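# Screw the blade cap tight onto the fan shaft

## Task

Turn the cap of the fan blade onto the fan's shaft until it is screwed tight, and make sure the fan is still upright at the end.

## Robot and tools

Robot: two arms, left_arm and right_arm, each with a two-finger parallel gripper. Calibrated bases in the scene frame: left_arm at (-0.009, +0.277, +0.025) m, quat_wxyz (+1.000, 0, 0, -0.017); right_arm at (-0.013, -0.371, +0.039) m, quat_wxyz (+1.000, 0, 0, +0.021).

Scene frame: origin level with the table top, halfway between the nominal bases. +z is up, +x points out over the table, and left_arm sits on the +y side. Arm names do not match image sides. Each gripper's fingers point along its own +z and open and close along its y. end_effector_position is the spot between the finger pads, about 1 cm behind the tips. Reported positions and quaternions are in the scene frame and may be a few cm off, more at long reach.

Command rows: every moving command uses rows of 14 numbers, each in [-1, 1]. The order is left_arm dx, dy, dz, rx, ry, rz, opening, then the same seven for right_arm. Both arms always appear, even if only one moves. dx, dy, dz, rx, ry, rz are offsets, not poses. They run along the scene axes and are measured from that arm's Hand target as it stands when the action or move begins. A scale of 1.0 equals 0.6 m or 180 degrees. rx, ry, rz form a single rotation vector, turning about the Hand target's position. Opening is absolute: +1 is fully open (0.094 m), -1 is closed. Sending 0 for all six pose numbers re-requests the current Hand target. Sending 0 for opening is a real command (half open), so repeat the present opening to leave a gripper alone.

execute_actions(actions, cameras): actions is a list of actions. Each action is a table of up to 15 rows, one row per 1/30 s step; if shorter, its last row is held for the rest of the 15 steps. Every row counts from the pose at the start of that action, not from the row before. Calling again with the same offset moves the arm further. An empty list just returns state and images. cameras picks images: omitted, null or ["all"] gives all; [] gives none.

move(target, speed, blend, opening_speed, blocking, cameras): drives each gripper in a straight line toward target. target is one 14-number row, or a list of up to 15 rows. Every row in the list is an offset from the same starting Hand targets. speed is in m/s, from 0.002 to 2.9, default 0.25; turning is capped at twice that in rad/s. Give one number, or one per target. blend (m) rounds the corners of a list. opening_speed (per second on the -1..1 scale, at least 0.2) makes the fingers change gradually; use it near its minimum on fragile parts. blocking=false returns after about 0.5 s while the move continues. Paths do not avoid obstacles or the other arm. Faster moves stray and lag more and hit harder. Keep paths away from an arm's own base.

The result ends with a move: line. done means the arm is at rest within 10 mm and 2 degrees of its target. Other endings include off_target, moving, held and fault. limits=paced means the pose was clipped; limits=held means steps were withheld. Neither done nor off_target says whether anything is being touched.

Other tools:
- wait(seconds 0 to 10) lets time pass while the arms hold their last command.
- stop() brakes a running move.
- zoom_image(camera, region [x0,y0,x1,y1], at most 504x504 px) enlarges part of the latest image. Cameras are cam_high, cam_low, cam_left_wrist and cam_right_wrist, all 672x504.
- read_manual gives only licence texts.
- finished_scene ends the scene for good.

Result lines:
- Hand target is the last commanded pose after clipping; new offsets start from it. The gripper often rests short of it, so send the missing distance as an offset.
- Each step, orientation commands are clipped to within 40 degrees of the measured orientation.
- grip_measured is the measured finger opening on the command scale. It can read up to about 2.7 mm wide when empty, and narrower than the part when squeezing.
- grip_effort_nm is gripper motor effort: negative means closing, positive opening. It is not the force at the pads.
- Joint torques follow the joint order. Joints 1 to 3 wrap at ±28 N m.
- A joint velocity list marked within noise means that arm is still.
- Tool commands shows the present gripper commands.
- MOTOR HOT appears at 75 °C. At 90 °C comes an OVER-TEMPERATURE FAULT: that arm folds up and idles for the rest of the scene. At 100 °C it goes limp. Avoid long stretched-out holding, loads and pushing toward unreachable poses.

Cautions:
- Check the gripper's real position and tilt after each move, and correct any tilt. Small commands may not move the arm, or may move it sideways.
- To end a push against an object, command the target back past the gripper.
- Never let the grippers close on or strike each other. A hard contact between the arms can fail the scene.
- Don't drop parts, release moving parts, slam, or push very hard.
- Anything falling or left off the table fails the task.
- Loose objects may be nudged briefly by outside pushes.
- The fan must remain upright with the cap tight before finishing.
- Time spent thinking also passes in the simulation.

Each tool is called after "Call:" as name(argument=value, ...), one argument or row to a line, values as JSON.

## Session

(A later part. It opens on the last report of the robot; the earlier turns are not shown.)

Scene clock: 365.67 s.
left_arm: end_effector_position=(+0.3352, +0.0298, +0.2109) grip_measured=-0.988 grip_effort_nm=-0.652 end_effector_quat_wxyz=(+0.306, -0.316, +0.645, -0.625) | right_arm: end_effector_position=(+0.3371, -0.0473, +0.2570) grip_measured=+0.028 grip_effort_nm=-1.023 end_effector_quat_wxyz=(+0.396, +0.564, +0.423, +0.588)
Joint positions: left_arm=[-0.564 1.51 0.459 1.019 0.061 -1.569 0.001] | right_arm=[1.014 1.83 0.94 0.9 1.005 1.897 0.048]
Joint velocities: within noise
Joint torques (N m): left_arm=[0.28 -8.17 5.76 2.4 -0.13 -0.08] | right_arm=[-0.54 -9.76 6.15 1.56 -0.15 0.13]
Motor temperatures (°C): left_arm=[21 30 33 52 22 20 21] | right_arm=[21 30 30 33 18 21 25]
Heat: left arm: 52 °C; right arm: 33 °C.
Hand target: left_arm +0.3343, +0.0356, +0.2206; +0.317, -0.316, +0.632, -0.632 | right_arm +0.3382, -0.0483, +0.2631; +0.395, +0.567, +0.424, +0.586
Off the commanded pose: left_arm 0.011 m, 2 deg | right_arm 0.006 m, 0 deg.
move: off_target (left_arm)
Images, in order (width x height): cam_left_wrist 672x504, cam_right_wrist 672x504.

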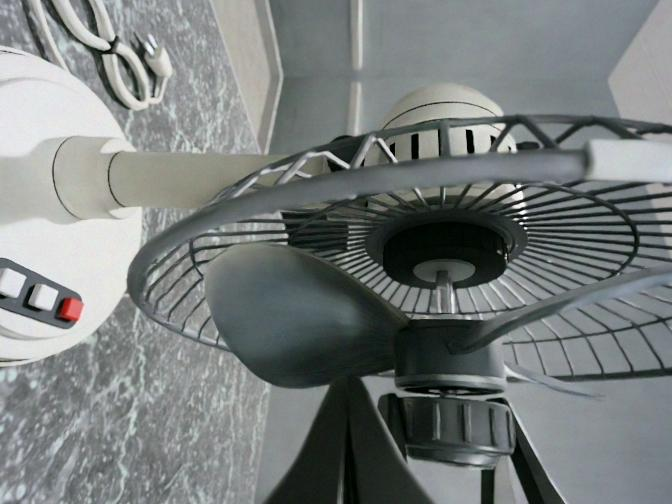

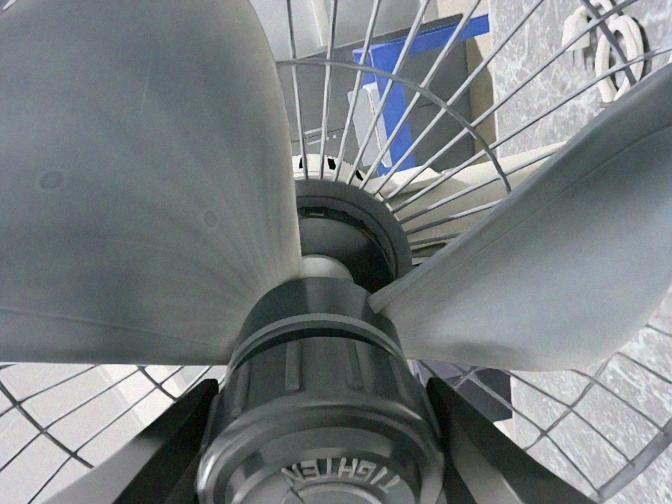

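Call:
move(
  target=[
    [0,0,0,0,0,0,-1, 0,0,0,0,0,0,0.2],
    [0,0,0,0,0,0,-1, -0.006,0,0.03,0,0,0,0.2],
    [0,0,0,0,0,0,-1, -0.006,0,0.0108,0,0,0,0.2],
  ],
  speed=[0.05,0.05,0.05],
  cameras=["cam_left_wrist","cam_right_wrist"],
)

Call:
zoom_image(
  camera="cam_left_wrist",
  region=[380, 340, 540, 464],
)

Call:
zoom_image(
  camera="cam_right_wrist",
  region=[180, 220, 480, 504],
)

Scene clock: 367.73 s.
left_arm: end_effector_position=(+0.3352, +0.0298, +0.2109) grip_measured=-0.988 grip_effort_nm=-0.657 end_effector_quat_wxyz=(+0.306, -0.316, +0.645, -0.625) | right_arm: end_effector_position=(+0.3355, -0.0498, +0.2550) grip_measured=+0.198 grip_effort_nm=0.085 end_effector_quat_wxyz=(+0.403, +0.563, +0.443, +0.570)
Joint positions: left_arm=[-0.564 1.51 0.459 1.019 0.061 -1.569 0.001] | right_arm=[1.014 1.801 0.94 0.813 1.004 1.901 0.056]
Joint velocities: within noise
Joint torques (N m): left_arm=[0.28 -8.18 5.86 2.43 -0.14 0] | right_arm=[0.25 -9.1 6.48 2.26 -0.05 0.11]
Motor temperatures (°C): left_arm=[21 30 32 51 22 20 21] | right_arm=[21 30 30 33 18 21 24]
Heat: left arm: 51 °C; right arm: 33 °C.
Hand target: left_arm +0.3343, +0.0356, +0.2206; +0.317, -0.316, +0.632, -0.632 | right_arm +0.3346, -0.0483, +0.2696; +0.394, +0.567, +0.424, +0.586
Off the commanded pose: left_arm 0.011 m, 2 deg | right_arm 0.015 m, 3 deg.
move: off_target (left_arm, right_arm)
Images, in order (width x height): cam_left_wrist 672x504, cam_right_wrist 672x504.

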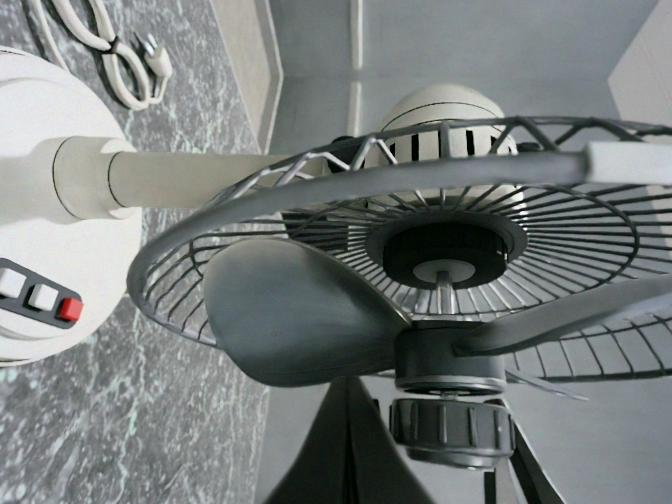

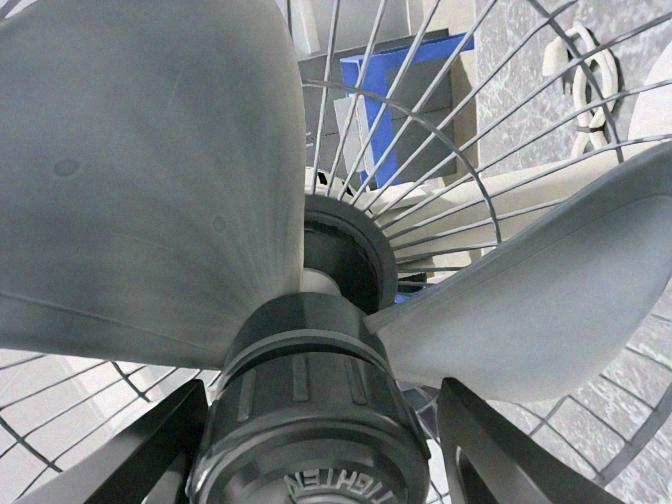

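Scaled by 3.150 from the camera's 672x504 image, which has a finer 960x720 frame.

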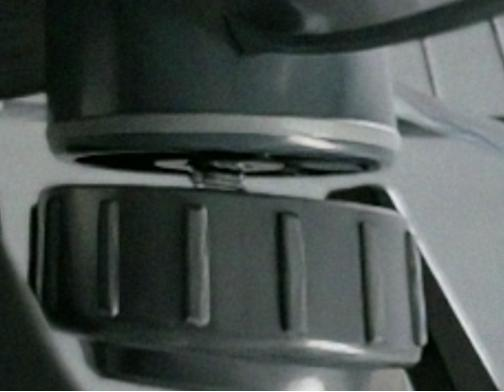

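Scaled by 1.680 from the camera's 672x504 image, which has a finer 960x720 frame.

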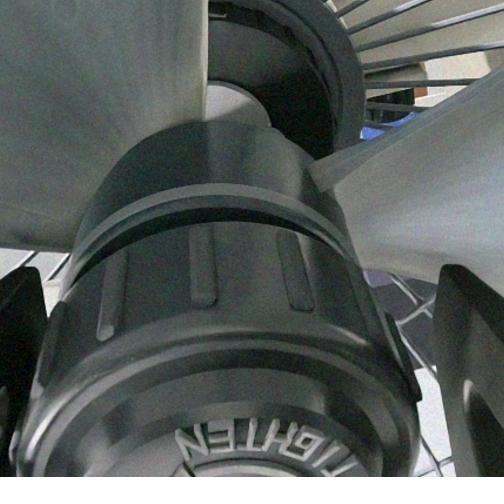

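Call:
move(
  target=[0,0,0,0,0,0,-1, 0.0,0.015,-0.005,0,0,0,0.2],
  speed=[0.06],
  cameras=["cam_right_wrist"],
)

Call:
zoom_image(
  camera="cam_right_wrist",
  region=[180, 220, 480, 504],
)

Scene clock: 369.27 s.
left_arm: end_effector_position=(+0.3352, +0.0298, +0.2109) grip_measured=-0.988 grip_effort_nm=-0.652 end_effector_quat_wxyz=(+0.306, -0.316, +0.645, -0.625) | right_arm: end_effector_position=(+0.3336, -0.0444, +0.2574) grip_measured=+0.198 grip_effort_nm=0.090 end_effector_quat_wxyz=(+0.399, +0.562, +0.442, +0.574)
Joint positions: left_arm=[-0.564 1.51 0.459 1.019 0.061 -1.569 0.001] | right_arm=[1.023 1.807 0.953 0.813 1.004 1.902 0.056]
Joint velocities: within noise
Joint torques (N m): left_arm=[0.24 -8.18 5.76 2.43 -0.11 -0.02] | right_arm=[0.43 -6.72 7.83 2.3 0.07 0.09]
Motor temperatures (°C): left_arm=[21 30 32 51 22 20 21] | right_arm=[21 30 30 33 18 21 24]
Heat: left arm: 51 °C; right arm: 33 °C.
Hand target: left_arm +0.3343, +0.0356, +0.2206; +0.317, -0.316, +0.632, -0.632 | right_arm +0.3347, -0.0394, +0.2666; +0.395, +0.567, +0.424, +0.586
Off the commanded pose: left_arm 0.011 m, 2 deg | right_arm 0.011 m, 3 deg.
move: off_target (left_arm, right_arm)
Images, in order (width x height): cam_right_wrist 672x504.

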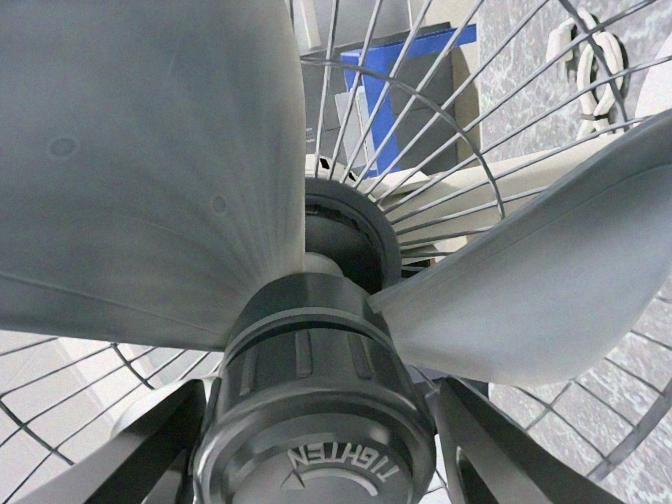

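Scaled by 1.680 from the camera's 672x504 image, which has a finer 960x720 frame.

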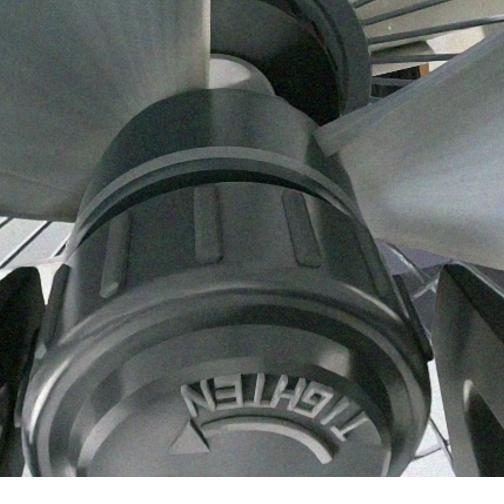

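Call:
move(
  target=[0,0,0,0,0,0,-1, 0.0,0.009,-0.003,0,0,0,0.2],
  speed=[0.06],
  cameras=["cam_right_wrist"],
)

Call:
zoom_image(
  camera="cam_right_wrist",
  region=[180, 220, 480, 504],
)

Scene clock: 370.13 s.
left_arm: end_effector_position=(+0.3352, +0.0298, +0.2109) grip_measured=-0.988 grip_effort_nm=-0.662 end_effector_quat_wxyz=(+0.306, -0.316, +0.645, -0.625) | right_arm: end_effector_position=(+0.3340, -0.0393, +0.2569) grip_measured=+0.198 grip_effort_nm=0.085 end_effector_quat_wxyz=(+0.398, +0.562, +0.440, +0.576)
Joint positions: left_arm=[-0.564 1.51 0.459 1.019 0.061 -1.569 0.001] | right_arm=[1.029 1.825 0.971 0.817 1.011 1.903 0.056]
Joint velocities: within noise
Joint torques (N m): left_arm=[0.28 -8.13 5.75 2.42 -0.11 -0.01] | right_arm=[0.43 -6.71 7.77 2.25 0.07 0.08]
Motor temperatures (°C): left_arm=[21 30 32 51 22 20 21] | right_arm=[21 30 30 33 18 21 24]
Heat: left arm: 51 °C; right arm: 33 °C.
Hand target: left_arm +0.3343, +0.0356, +0.2206; +0.317, -0.316, +0.632, -0.632 | right_arm +0.3346, -0.0340, +0.2647; +0.394, +0.567, +0.424, +0.586
Off the commanded pose: left_arm 0.011 m, 2 deg | right_arm 0.010 m, 2 deg.
move: off_target (left_arm)
Images, in order (width x height): cam_right_wrist 672x504.

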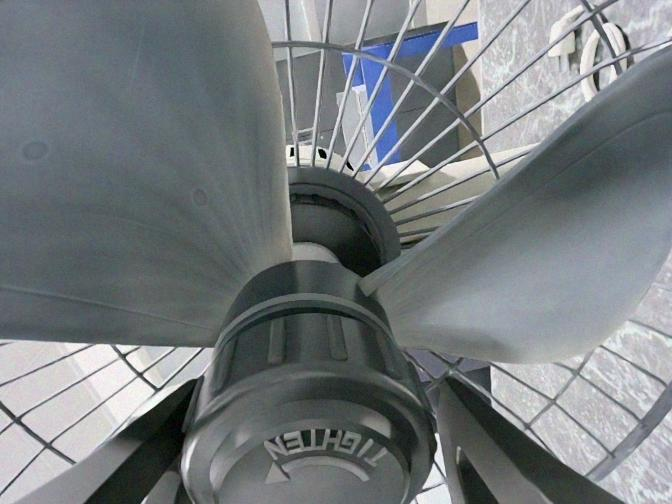

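Scaled by 1.680 from the camera's 672x504 image, which has a finer 960x720 frame.

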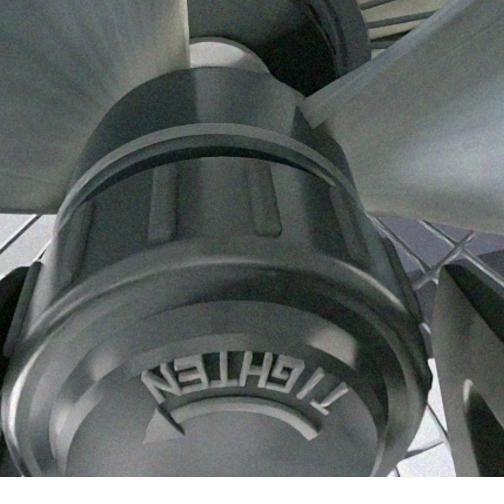

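Call:
move(
  target=[
    [0,0,0,0,0,0,-1, -0.002,-0.002,0.0065,0,-0.004,0,0.2],
    [0,0,0,0,0,0,-1, -0.002,-0.002,0.0065,0,-0.004,0,-0.1],
  ],
  speed=[0.04,0.05],
  opening_speed=0.8,
  cameras=["cam_left_wrist","cam_right_wrist"],
)

Call:
zoom_image(
  camera="cam_left_wrist",
  region=[380, 340, 540, 464],
)

Call:
zoom_image(
  camera="cam_right_wrist",
  region=[180, 220, 480, 504],
)

Scene clock: 371.90 s.
left_arm: end_effector_position=(+0.3352, +0.0298, +0.2109) grip_measured=-0.988 grip_effort_nm=-0.662 end_effector_quat_wxyz=(+0.306, -0.316, +0.645, -0.625) | right_arm: end_effector_position=(+0.3340, -0.0393, +0.2600) grip_measured=+0.030 grip_effort_nm=-1.013 end_effector_quat_wxyz=(+0.397, +0.562, +0.435, +0.581)
Joint positions: left_arm=[-0.564 1.51 0.459 1.019 0.061 -1.569 0.001] | right_arm=[1.029 1.825 0.971 0.836 1.011 1.899 0.048]
Joint velocities: within noise
Joint torques (N m): left_arm=[0.27 -7.92 5.82 2.42 -0.1 -0.06] | right_arm=[0.59 -7.23 7.05 2.35 0.09 -0.08]
Motor temperatures (°C): left_arm=[21 30 32 51 22 20 21] | right_arm=[21 30 30 33 18 21 24]
Heat: left arm: 51 °C; right arm: 33 °C.
Hand target: left_arm +0.3343, +0.0356, +0.2206; +0.317, -0.316, +0.632, -0.632 | right_arm +0.3334, -0.0351, +0.2687; +0.397, +0.563, +0.421, +0.590
Off the commanded pose: left_arm 0.011 m, 2 deg | right_arm 0.010 m, 2 deg.
move: off_target (left_arm)
Images, in order (width x height): cam_left_wrist 672x504, cam_right_wrist 672x504.

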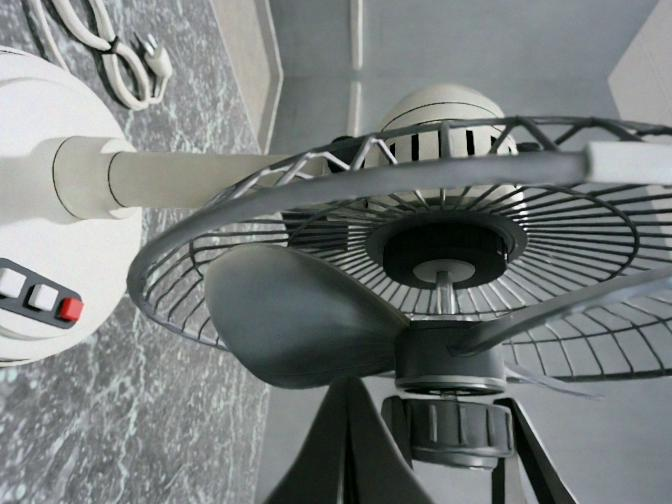

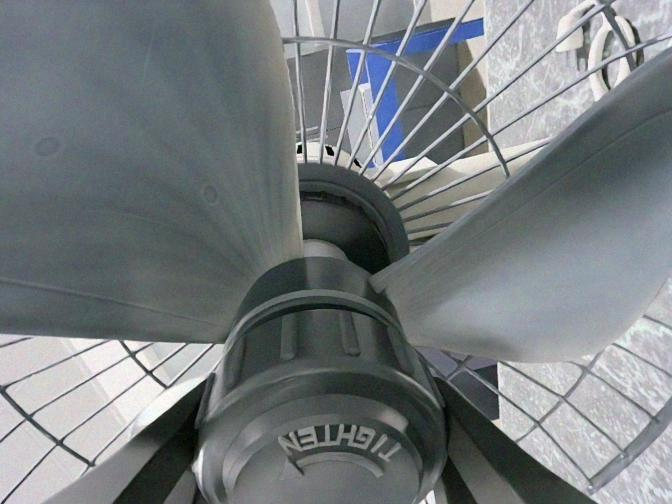

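Scaled by 3.150 from the camera's 672x504 image, which has a finer 960x720 frame.

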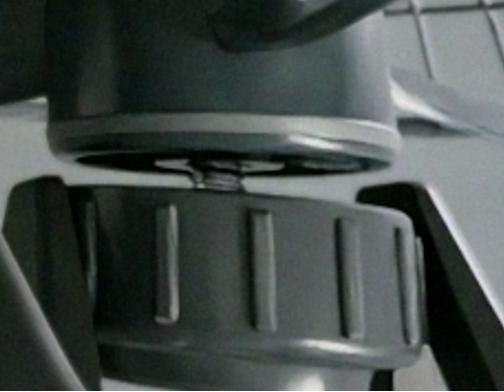

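Scaled by 1.680 from the camera's 672x504 image, which has a finer 960x720 frame.

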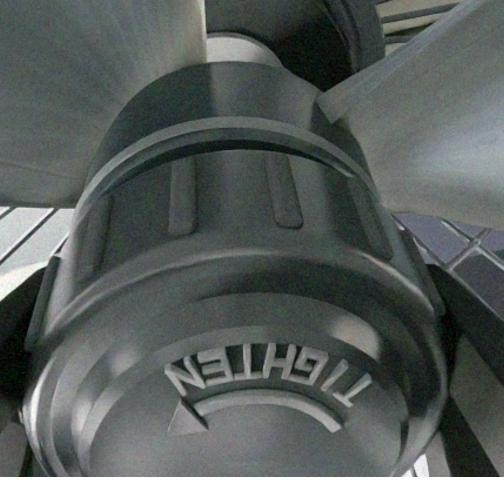

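Call:
move(
  target=[
    [0.06,-0.03,0.0242,0,0,0,-1, 0,-0.0082,-0.0078,-0.0017,0.0036,0.0001,-0.1],
    [0.06,-0.045,0,0,0,0,-1, 0.0005,-0.0082,-0.0078,-0.8727,-0.0427,-0.0050,-0.1],
    [0.0,0.0,0,0,0,0,-1, 0.0005,-0.0082,-0.0078,-0.6227,-0.0302,-0.0050,-0.1],
    [0.0,0.0,0,0,0,0,-1, 0.0005,-0.0082,-0.0078,-0.0017,0.0036,0.0001,-0.1],
    [0.06,-0.03,0.0242,0,0,0,-1, 0.001,-0.0082,-0.0078,-0.0017,0.0036,0.0001,-0.1],
    [0.06,-0.045,0,0,0,0,-1, 0.001,-0.0082,-0.0078,-0.8727,-0.0427,-0.0050,-0.1],
  ],
  speed=[0.15,0.7,0.9,0.9,0.15,0.7],
  cameras=["cam_left_wrist","cam_right_wrist"],
)

Call:
zoom_image(
  camera="cam_left_wrist",
  region=[400, 400, 560, 504],
)

Call:
zoom_image(
  camera="cam_right_wrist",
  region=[180, 220, 480, 504],
)

Scene clock: 380.83 s.
left_arm: end_effector_position=(+0.3614, +0.0089, +0.1840) grip_measured=-0.988 grip_effort_nm=-0.657 end_effector_quat_wxyz=(+0.285, -0.331, +0.675, -0.595) | right_arm: end_effector_position=(+0.3361, -0.0422, +0.2636) grip_measured=+0.027 grip_effort_nm=-1.023 end_effector_quat_wxyz=(+0.658, -0.282, +0.648, -0.260)
Joint positions: left_arm=[-0.568 1.656 0.589 0.937 0.066 -1.571 0.001] | right_arm=[1.027 1.832 0.98 0.857 1.033 -0.79 0.048]
Joint velocities: within noise
Joint torques (N m): left_arm=[0.01 -8.13 8.92 3.21 -0.25 -0.02] | right_arm=[0.18 -8.84 5.26 2.05 -0.23 -0.4]
Motor temperatures (°C): left_arm=[21 29 32 53 22 20 21] | right_arm=[21 30 30 33 18 21 24]
Heat: left arm: 53 °C; right arm: 33 °C.
Hand target: left_arm +0.3704, +0.0087, +0.2208; +0.317, -0.316, +0.632, -0.633 | right_arm +0.3341, -0.0401, +0.2641; +0.653, -0.304, +0.639, -0.272
Off the commanded pose: left_arm 0.038 m, 8 deg | right_arm 0.003 m, 3 deg.
move: off_target (left_arm, right_arm)
Images, in order (width x height): cam_left_wrist 672x504, cam_right_wrist 672x504.

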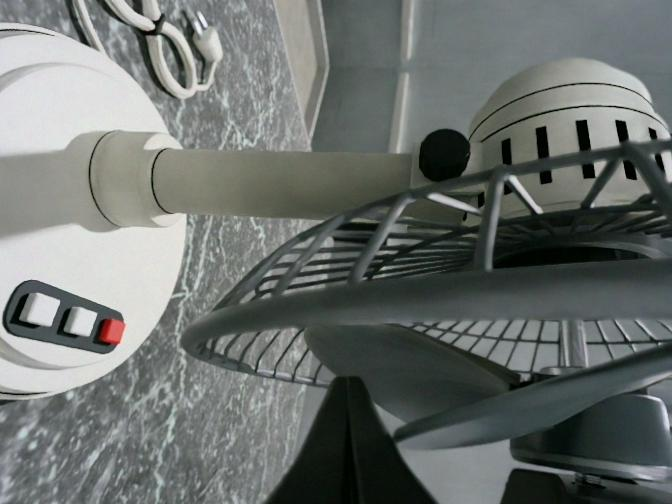

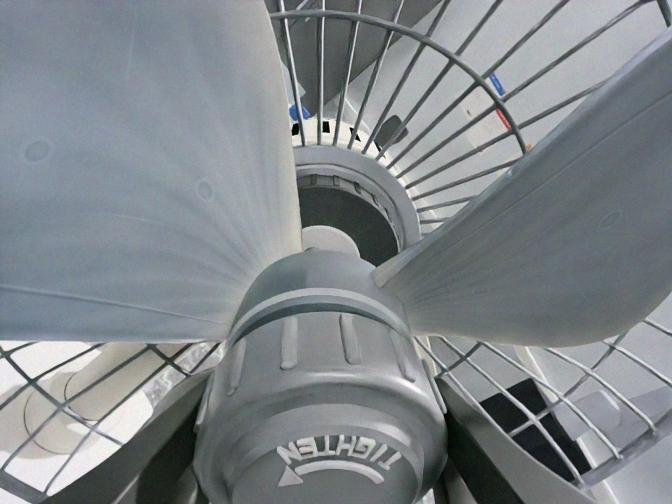

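Scaled by 3.150 from the camera's 672x504 image, which has a finer 960x720 frame.

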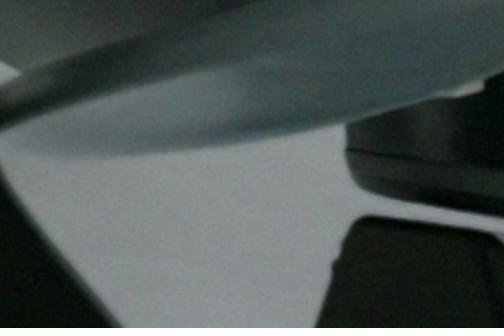

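Scaled by 1.680 from the camera's 672x504 image, which has a finer 960x720 frame.

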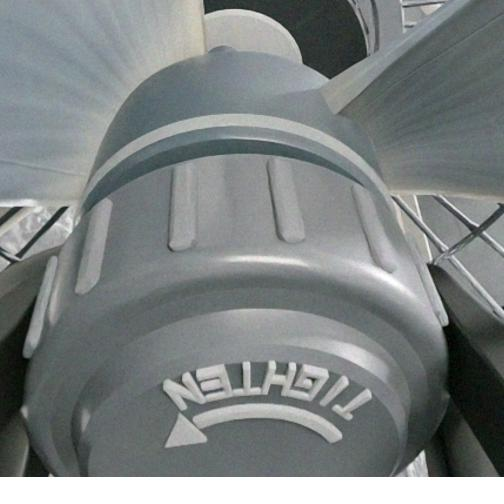

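Call:
move(
  target=[
    [-0.06,0.045,0,0,0,0,-1, 0,0,0,0.25,0.0125,0,-0.1],
    [-0.06,0.045,0,0,0,0,-1, 0,0,0,0.8722,0.0436,0,-0.1],
    [0,0.015,0.0242,0,0,0,-1, 0.0005,0,0,0.8722,0.0436,0,-0.1],
    [0,0,0,0,0,0,-1, 0.0005,0,0,0,0,0,-0.1],
    [-0.06,0.045,0,0,0,0,-1, 0,0,0,0.25,0.0125,0,-0.1],
    [-0.06,0.045,0,0,0,0,-1, 0,0,0,0.8722,0.0436,0,-0.1],
  ],
  speed=[0.9,0.9,0.15,0.7,0.9,0.9],
  cameras=["cam_left_wrist","cam_right_wrist","cam_high"],
)

Call:
zoom_image(
  camera="cam_left_wrist",
  region=[380, 340, 540, 464],
)

Call:
zoom_image(
  camera="cam_right_wrist",
  region=[180, 220, 480, 504],
)

Scene clock: 390.43 s.
left_arm: end_effector_position=(+0.3351, +0.0296, +0.2110) grip_measured=-0.988 grip_effort_nm=-0.662 end_effector_quat_wxyz=(+0.305, -0.317, +0.645, -0.625) | right_arm: end_effector_position=(+0.3326, -0.0379, +0.2584) grip_measured=+0.026 grip_effort_nm=-1.023 end_effector_quat_wxyz=(+0.395, +0.562, +0.425, +0.590)
Joint positions: left_arm=[-0.564 1.51 0.459 1.019 0.063 -1.572 0.001] | right_arm=[1.035 1.845 0.962 0.898 1.019 1.891 0.048]
Joint velocities: within noise
Joint torques (N m): left_arm=[0.13 -8.23 5.82 2.42 -0.16 -0.03] | right_arm=[-0.72 -9.84 6.43 1.54 -0.1 0.16]
Motor temperatures (°C): left_arm=[21 30 32 54 22 20 21] | right_arm=[21 31 30 33 18 21 25]
Heat: left arm: 54 °C; right arm: 33 °C.
Hand target: left_arm +0.3343, +0.0356, +0.2206; +0.317, -0.316, +0.632, -0.632 | right_arm +0.3341, -0.0401, +0.2641; +0.395, +0.566, +0.424, +0.586
Off the commanded pose: left_arm 0.011 m, 2 deg | right_arm 0.006 m, 1 deg.
move: off_target (left_arm)
Images, in order (width x height): cam_high 672x504, cam_left_wrist 672x504, cam_right_wrist 672x504.

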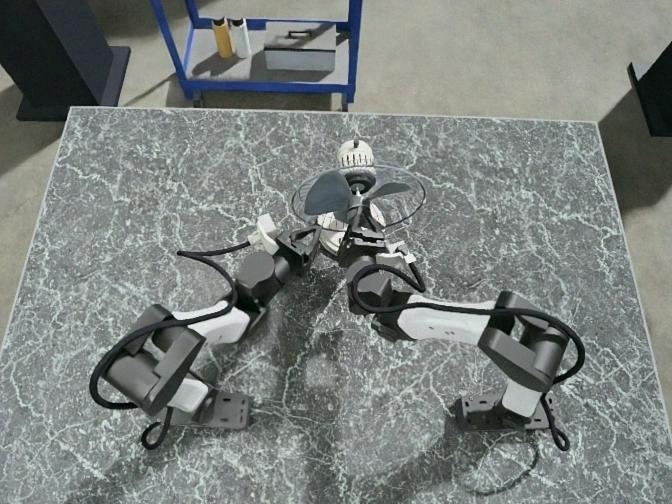

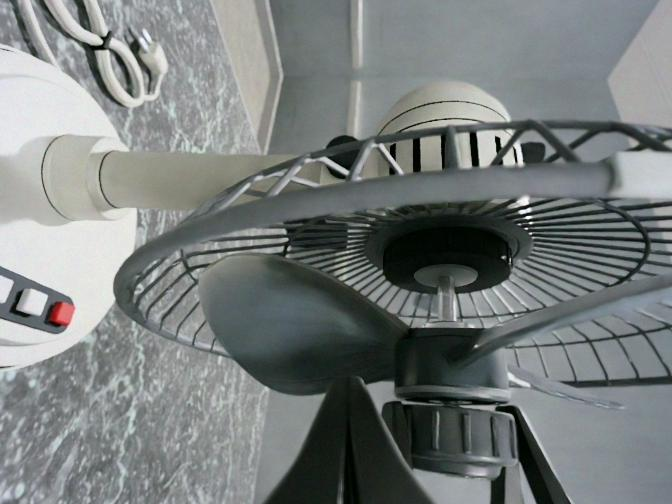

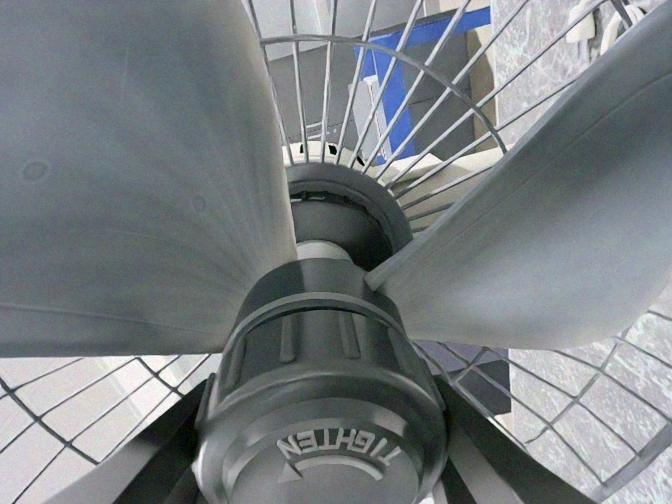

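Scaled by 3.150 from the camera's 672x504 image, which has a finer 960x720 frame.

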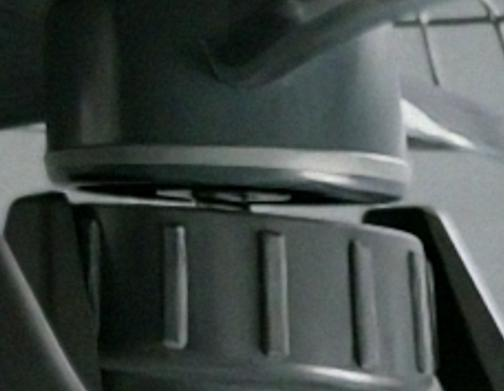

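Scaled by 1.680 from the camera's 672x504 image, which has a finer 960x720 frame.

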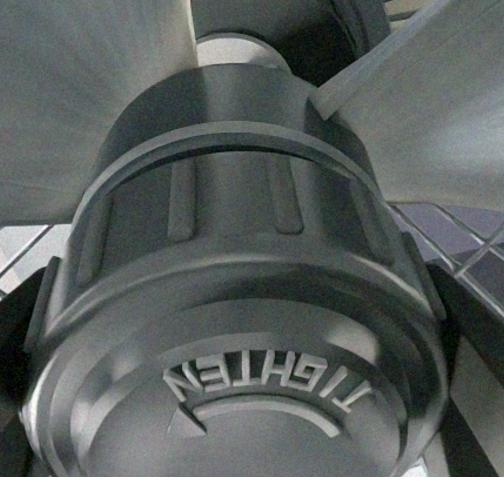

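Call:
move(
  target=[
    [0.06,-0.03,0.0242,0,0,0,-1, 0,0,0,0,0,0,-0.1],
    [0.06,-0.045,0,0,0,0,-1, 0.0005,0,0,-0.8722,-0.0436,0,-0.1],
    [0,0,0,0,0,0,-1, 0.0005,0,0,-0.6222,-0.0311,0,-0.1],
    [0,0,0,0,0,0,-1, 0.0005,0,0,0,0,0,-0.1],
    [0.06,-0.03,0.0242,0,0,0,-1, 0.001,0,0,0,0,0,-0.1],
    [0.06,-0.045,0,0,0,0,-1, 0.001,0,0,-0.8722,-0.0436,0,-0.1],
    [0,0,0,0,0,0,-1, 0.001,0,0,-0.6222,-0.0311,0,-0.1],
    [0,0,0,0,0,0,-1, 0.001,0,0,0,0,0,-0.1],
  ],
  speed=[0.15,0.7,0.9,0.9,0.15,0.7,0.9,0.9],
  cameras=["cam_left_wrist","cam_right_wrist"],
)

Call:
zoom_image(
  camera="cam_left_wrist",
  region=[380, 340, 540, 464],
)

Call:
zoom_image(
  camera="cam_right_wrist",
  region=[180, 220, 480, 504],
)

Scene clock: 401.93 s.
left_arm: end_effector_position=(+0.3351, +0.0297, +0.2113) grip_measured=-0.988 grip_effort_nm=-0.657 end_effector_quat_wxyz=(+0.305, -0.316, +0.645, -0.626) | right_arm: end_effector_position=(+0.3328, -0.0370, +0.2586) grip_measured=+0.024 grip_effort_nm=-1.028 end_effector_quat_wxyz=(+0.394, +0.561, +0.425, +0.591)
Joint positions: left_arm=[-0.564 1.51 0.459 1.02 0.064 -1.572 0.001] | right_arm=[1.035 1.846 0.964 0.899 1.015 1.891 0.048]
Joint velocities: within noise
Joint torques (N m): left_arm=[0.17 -8.13 5.96 2.41 -0.16 -0.01] | right_arm=[-0.69 -9.94 6.09 1.49 -0.08 0.09]
Motor temperatures (°C): left_arm=[21 30 32 55 22 20 21] | right_arm=[21 31 30 33 18 21 25]
Heat: left arm: 55 °C; right arm: 33 °C.
Hand target: left_arm +0.3343, +0.0356, +0.2207; +0.317, -0.316, +0.632, -0.632 | right_arm +0.3347, -0.0401, +0.2642; +0.395, +0.566, +0.424, +0.586
Off the commanded pose: left_arm 0.011 m, 2 deg | right_arm 0.007 m, 1 deg.
move: off_target (left_arm)
Images, in order (width x height): cam_left_wrist 672x504, cam_right_wrist 672x504.

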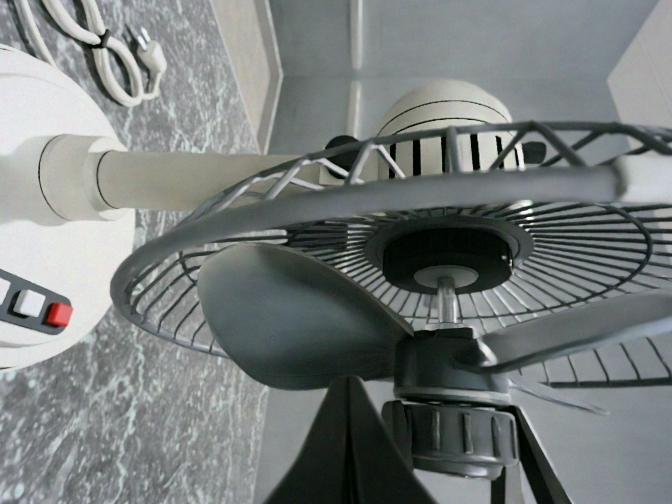

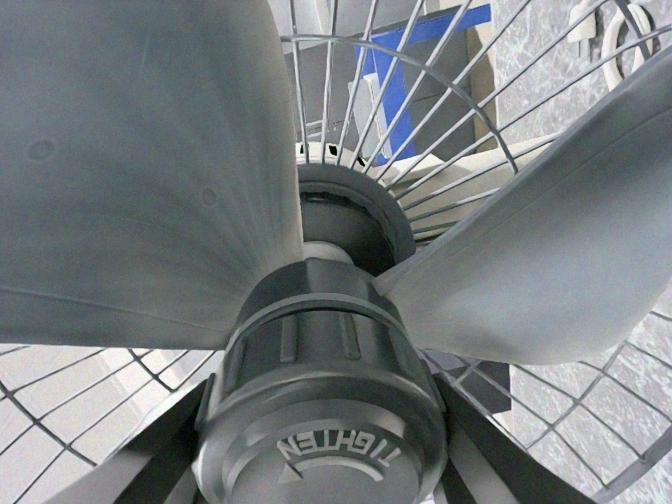

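Scaled by 3.150 from the camera's 672x504 image, which has a finer 960x720 frame.

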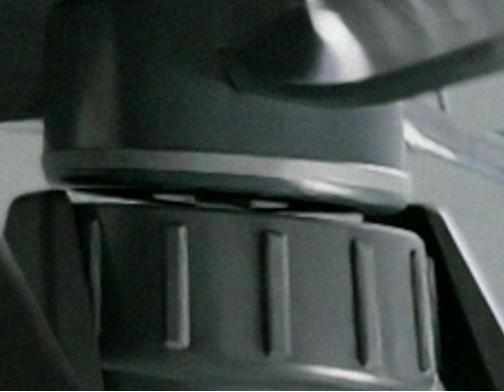

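Scaled by 1.680 from the camera's 672x504 image, which has a finer 960x720 frame.

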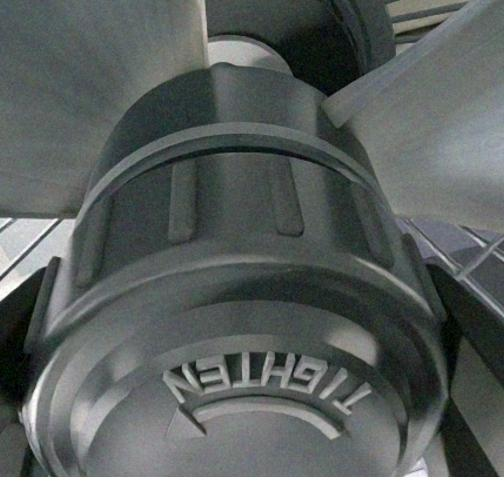

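Call:
move(
  target=[
    [0,0,0,0,0,0,-1, 0,0,0,0,0,0,0.2],
    [0,0,0,0,0,0,-1, -0.0085,0.002,0.0,0,0,0,0.2],
  ],
  speed=[0.05,0.05],
  cameras=["cam_left_wrist","cam_right_wrist"],
)

Call:
zoom_image(
  camera="cam_left_wrist",
  region=[380, 340, 540, 464],
)

Call:
zoom_image(
  camera="cam_right_wrist",
  region=[180, 220, 480, 504],
)

Scene clock: 403.67 s.
left_arm: end_effector_position=(+0.3351, +0.0297, +0.2113) grip_measured=-0.988 grip_effort_nm=-0.652 end_effector_quat_wxyz=(+0.305, -0.316, +0.645, -0.626) | right_arm: end_effector_position=(+0.3329, -0.0383, +0.2553) grip_measured=+0.198 grip_effort_nm=0.085 end_effector_quat_wxyz=(+0.398, +0.563, +0.429, +0.584)
Joint positions: left_arm=[-0.564 1.51 0.459 1.02 0.064 -1.572 0.001] | right_arm=[1.035 1.846 0.964 0.879 1.022 1.895 0.056]
Joint velocities: within noise
Joint torques (N m): left_arm=[0.1 -7.94 5.89 2.42 -0.1 0.01] | right_arm=[0.4 -10.25 5.91 1.74 0.01 0.14]
Motor temperatures (°C): left_arm=[21 30 31 54 22 20 21] | right_arm=[21 31 30 33 18 21 25]
Heat: left arm: 54 °C; right arm: 33 °C.
Hand target: left_arm +0.3343, +0.0356, +0.2207; +0.317, -0.316, +0.632, -0.632 | right_arm +0.3296, -0.0389, +0.2641; +0.395, +0.566, +0.424, +0.586
Off the commanded pose: left_arm 0.011 m, 2 deg | right_arm 0.010 m, 1 deg.
move: off_target (left_arm)
Images, in order (width x height): cam_left_wrist 672x504, cam_right_wrist 672x504.

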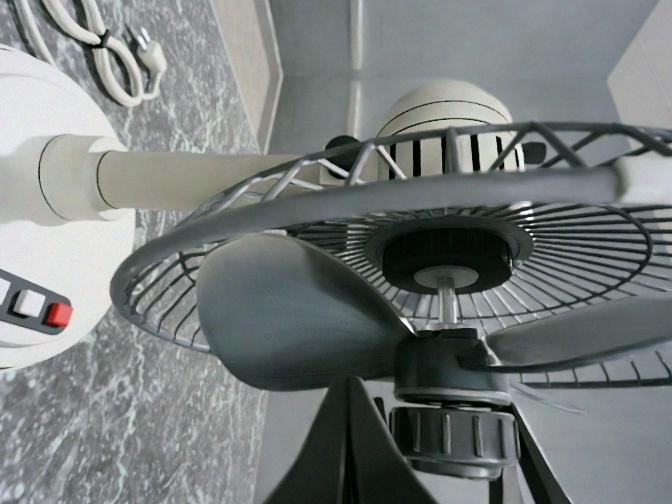

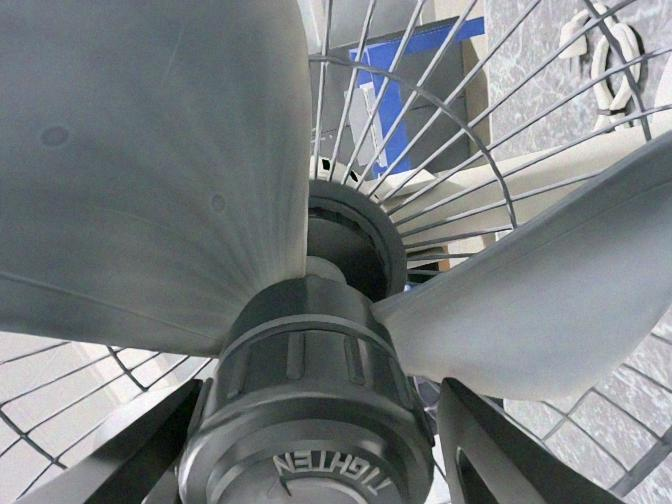

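Scaled by 3.150 from the camera's 672x504 image, which has a finer 960x720 frame.

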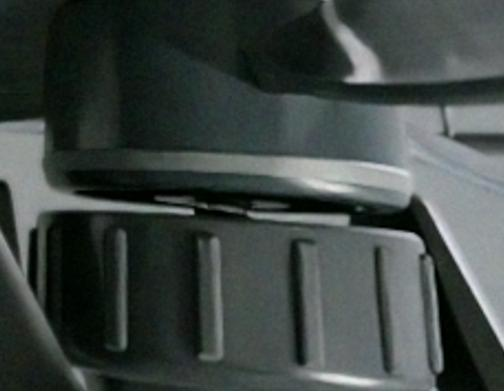

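Scaled by 1.680 from the camera's 672x504 image, which has a finer 960x720 frame.

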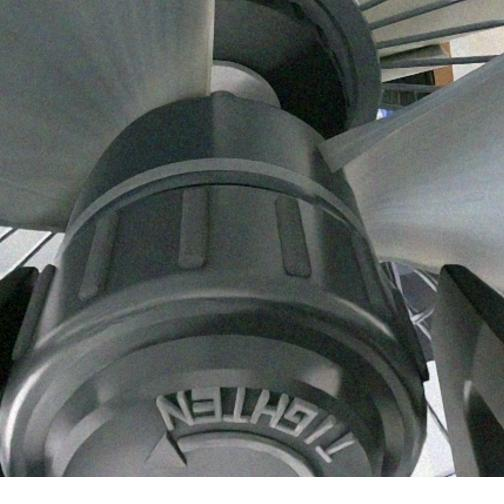

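Call:
move(
  target=[
    [0,0,0,0,0,0,-1, -0.004,0.0065,0.027,0,0,0,0.2],
    [0,0,0,0,0,0,-1, -0.004,0.0065,0.0057,0,0,0,0.2],
  ],
  speed=[0.05,0.06],
  cameras=["cam_left_wrist","cam_right_wrist"],
)

Call:
zoom_image(
  camera="cam_left_wrist",
  region=[380, 340, 540, 464],
)

Call:
zoom_image(
  camera="cam_right_wrist",
  region=[180, 220, 480, 504],
)

Scene clock: 404.77 s.
left_arm: end_effector_position=(+0.3351, +0.0297, +0.2113) grip_measured=-0.988 grip_effort_nm=-0.662 end_effector_quat_wxyz=(+0.305, -0.316, +0.645, -0.626) | right_arm: end_effector_position=(+0.3297, -0.0359, +0.2563) grip_measured=+0.198 grip_effort_nm=0.085 end_effector_quat_wxyz=(+0.401, +0.561, +0.441, +0.575)
Joint positions: left_arm=[-0.564 1.51 0.459 1.02 0.064 -1.572 0.001] | right_arm=[1.045 1.832 0.975 0.821 1.028 1.897 0.056]
Joint velocities: within noise
Joint torques (N m): left_arm=[0.1 -7.95 5.7 2.43 -0.12 0] | right_arm=[0.59 -9.06 6.35 2.19 0.08 0.17]
Motor temperatures (°C): left_arm=[21 30 31 54 22 20 21] | right_arm=[21 31 30 33 18 21 25]
Heat: left arm: 54 °C; right arm: 33 °C.
Hand target: left_arm +0.3343, +0.0356, +0.2207; +0.317, -0.316, +0.632, -0.632 | right_arm +0.3271, -0.0349, +0.2674; +0.395, +0.566, +0.424, +0.586
Off the commanded pose: left_arm 0.011 m, 2 deg | right_arm 0.012 m, 2 deg.
move: off_target (left_arm, right_arm)
Images, in order (width x height): cam_left_wrist 672x504, cam_right_wrist 672x504.

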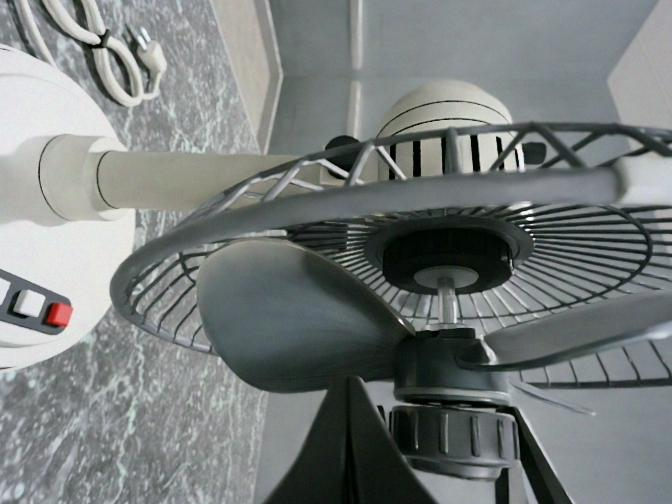

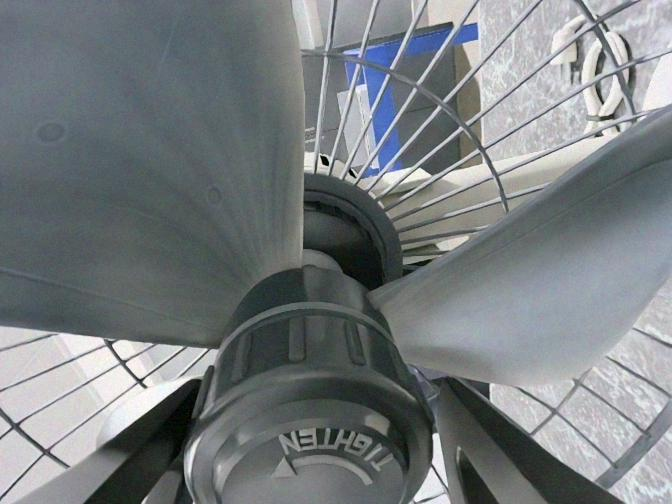

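Scaled by 3.150 from the camera's 672x504 image, which has a finer 960x720 frame.

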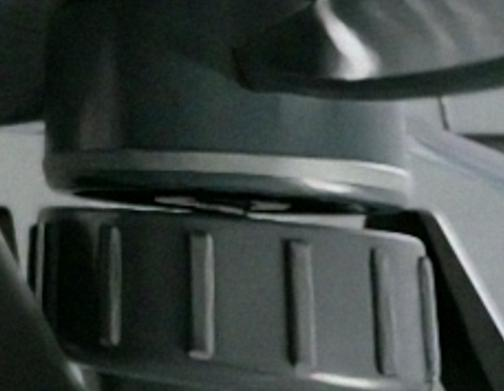

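Scaled by 1.680 from the camera's 672x504 image, which has a finer 960x720 frame.

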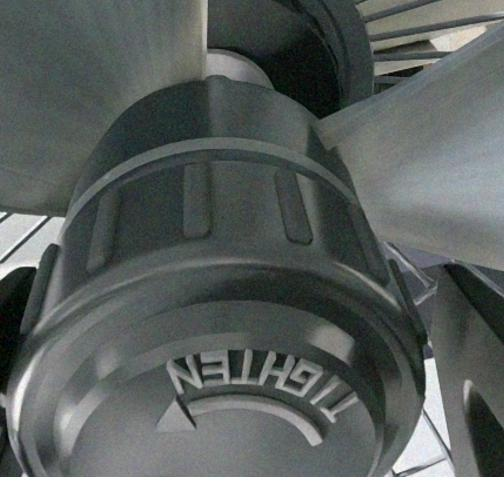

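Call:
move(
  target=[
    [0,0,0,0,0,0,-1, 0,0,0.006,0,-0.0036,0,0.2],
    [0,0,0,0,0,0,-1, 0,0,0.006,0,-0.0036,0,-0.1],
  ],
  speed=[0.04,0.05],
  opening_speed=0.8,
  cameras=["cam_left_wrist","cam_right_wrist"],
)

Call:
zoom_image(
  camera="cam_left_wrist",
  region=[380, 340, 540, 464],
)

Scene clock: 407.50 s.
left_arm: end_effector_position=(+0.3351, +0.0297, +0.2113) grip_measured=-0.988 grip_effort_nm=-0.652 end_effector_quat_wxyz=(+0.305, -0.316, +0.645, -0.626) | right_arm: end_effector_position=(+0.3297, -0.0360, +0.2591) grip_measured=+0.030 grip_effort_nm=-1.018 end_effector_quat_wxyz=(+0.399, +0.562, +0.435, +0.580)
Joint positions: left_arm=[-0.564 1.51 0.459 1.02 0.064 -1.572 0.001] | right_arm=[1.045 1.832 0.975 0.838 1.03 1.896 0.048]
Joint velocities: within noise
Joint torques (N m): left_arm=[0.16 -8.08 5.85 2.4 -0.15 -0.02] | right_arm=[0.53 -9.07 6.27 2.22 0.08 -0.12]
Motor temperatures (°C): left_arm=[21 30 31 54 22 20 21] | right_arm=[21 32 30 34 18 21 24]
Heat: left arm: 54 °C; right arm: 34 °C.
Hand target: left_arm +0.3343, +0.0356, +0.2207; +0.317, -0.316, +0.632, -0.632 | right_arm +0.3271, -0.0350, +0.2711; +0.397, +0.563, +0.422, +0.589
Off the commanded pose: left_arm 0.011 m, 2 deg | right_arm 0.012 m, 2 deg.
move: off_target (left_arm, right_arm); target 2's new opening was sent with right_arm's hand 0.014 m and 2 deg from that target
Images, in order (width x height): cam_left_wrist 672x504, cam_right_wrist 672x504.

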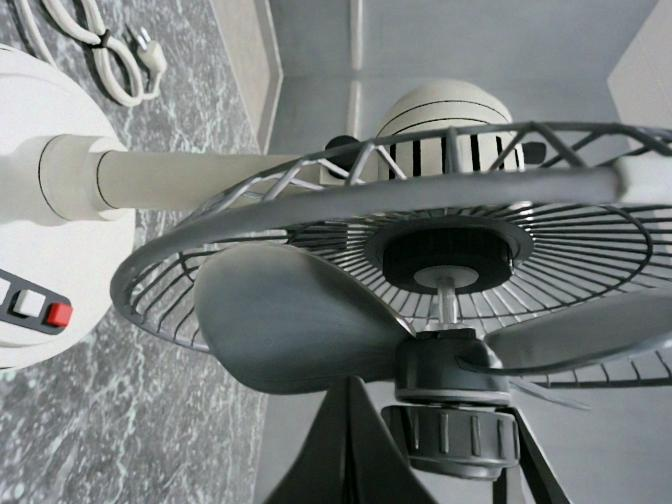

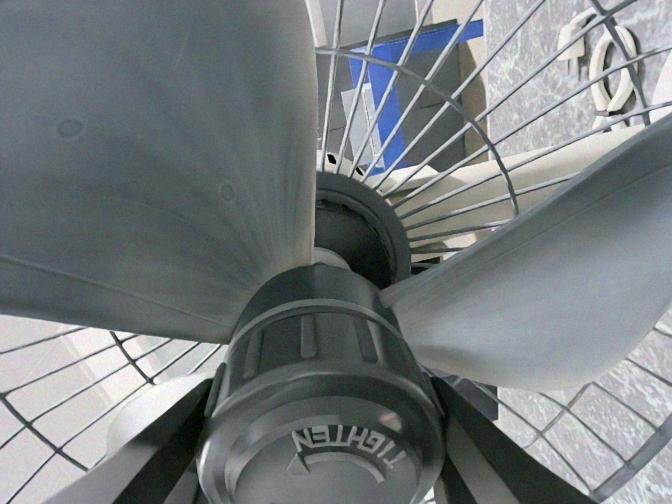

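Scaled by 3.150 from the camera's 672x504 image, which has a finer 960x720 frame.

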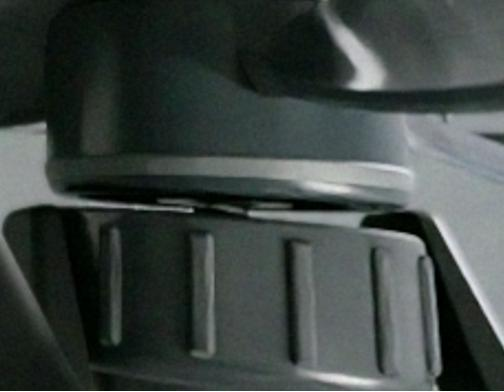

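Call:
move(
  target=[
    [0.06,-0.03,0.0242,0,0,0,-1, 0.0057,-0.0033,-0.0118,-0.0017,0.0036,0.0001,-0.1],
    [0.06,-0.045,0,0,0,0,-1, 0.0062,-0.0033,-0.0118,-0.8727,-0.0427,-0.0050,-0.1],
    [0,0,0,0,0,0,-1, 0.0062,-0.0033,-0.0118,-0.6227,-0.0302,-0.0050,-0.1],
    [0,0,0,0,0,0,-1, 0.0062,-0.0033,-0.0118,-0.0017,0.0036,0.0001,-0.1],
    [0.06,-0.03,0.0242,0,0,0,-1, 0.0067,-0.0033,-0.0118,-0.0017,0.0036,0.0001,-0.1],
    [0.06,-0.045,0,0,0,0,-1, 0.0067,-0.0033,-0.0118,-0.8727,-0.0427,-0.0050,-0.1],
    [0,0,0,0,0,0,-1, 0.0067,-0.0033,-0.0118,-0.6227,-0.0302,-0.0050,-0.1],
    [0,0,0,0,0,0,-1, 0.0067,-0.0033,-0.0118,-0.0017,0.0036,0.0001,-0.1],
  ],
  speed=[0.15,0.7,0.9,0.9,0.15,0.7,0.9,0.9],
  cameras=["cam_left_wrist","cam_right_wrist"],
)

Call:
zoom_image(
  camera="cam_left_wrist",
  region=[380, 340, 540, 464],
)

Call:
zoom_image(
  camera="cam_right_wrist",
  region=[180, 220, 480, 504],
)

Scene clock: 418.43 s.
left_arm: end_effector_position=(+0.3353, +0.0300, +0.2113) grip_measured=-0.988 grip_effort_nm=-0.657 end_effector_quat_wxyz=(+0.305, -0.317, +0.645, -0.625) | right_arm: end_effector_position=(+0.3312, -0.0360, +0.2577) grip_measured=+0.027 grip_effort_nm=-1.028 end_effector_quat_wxyz=(+0.397, +0.561, +0.426, +0.588)
Joint positions: left_arm=[-0.563 1.51 0.459 1.02 0.063 -1.572 0.001] | right_arm=[1.042 1.851 0.967 0.9 1.028 1.885 0.048]
Joint velocities: within noise
Joint torques (N m): left_arm=[0.21 -8.09 5.79 2.42 -0.11 0] | right_arm=[-0.12 -10.09 6.19 1.46 -0.06 0.17]
Motor temperatures (°C): left_arm=[21 30 32 55 22 20 21] | right_arm=[21 32 30 34 18 21 25]
Heat: left arm: 55 °C; right arm: 34 °C.
Hand target: left_arm +0.3343, +0.0356, +0.2206; +0.317, -0.316, +0.632, -0.632 | right_arm +0.3311, -0.0369, +0.2639; +0.397, +0.565, +0.426, +0.585
Off the commanded pose: left_arm 0.011 m, 2 deg | right_arm 0.006 m, 1 deg.
move: off_target (left_arm)
Images, in order (width x height): cam_left_wrist 672x504, cam_right_wrist 672x504.

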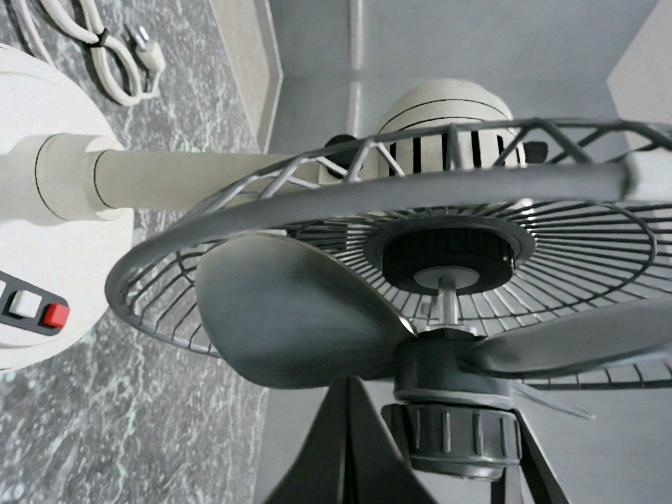

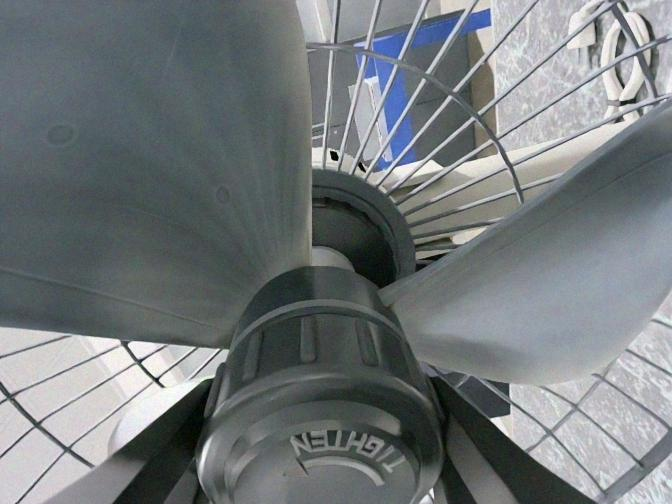

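Scaled by 3.150 from the camera's 672x504 image, which has a finer 960x720 frame.

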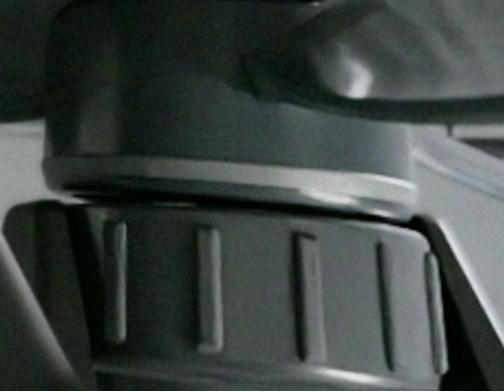

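Scaled by 1.680 from the camera's 672x504 image, which has a finer 960x720 frame.

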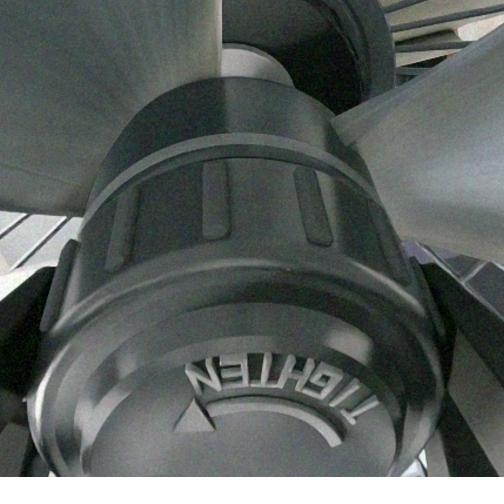

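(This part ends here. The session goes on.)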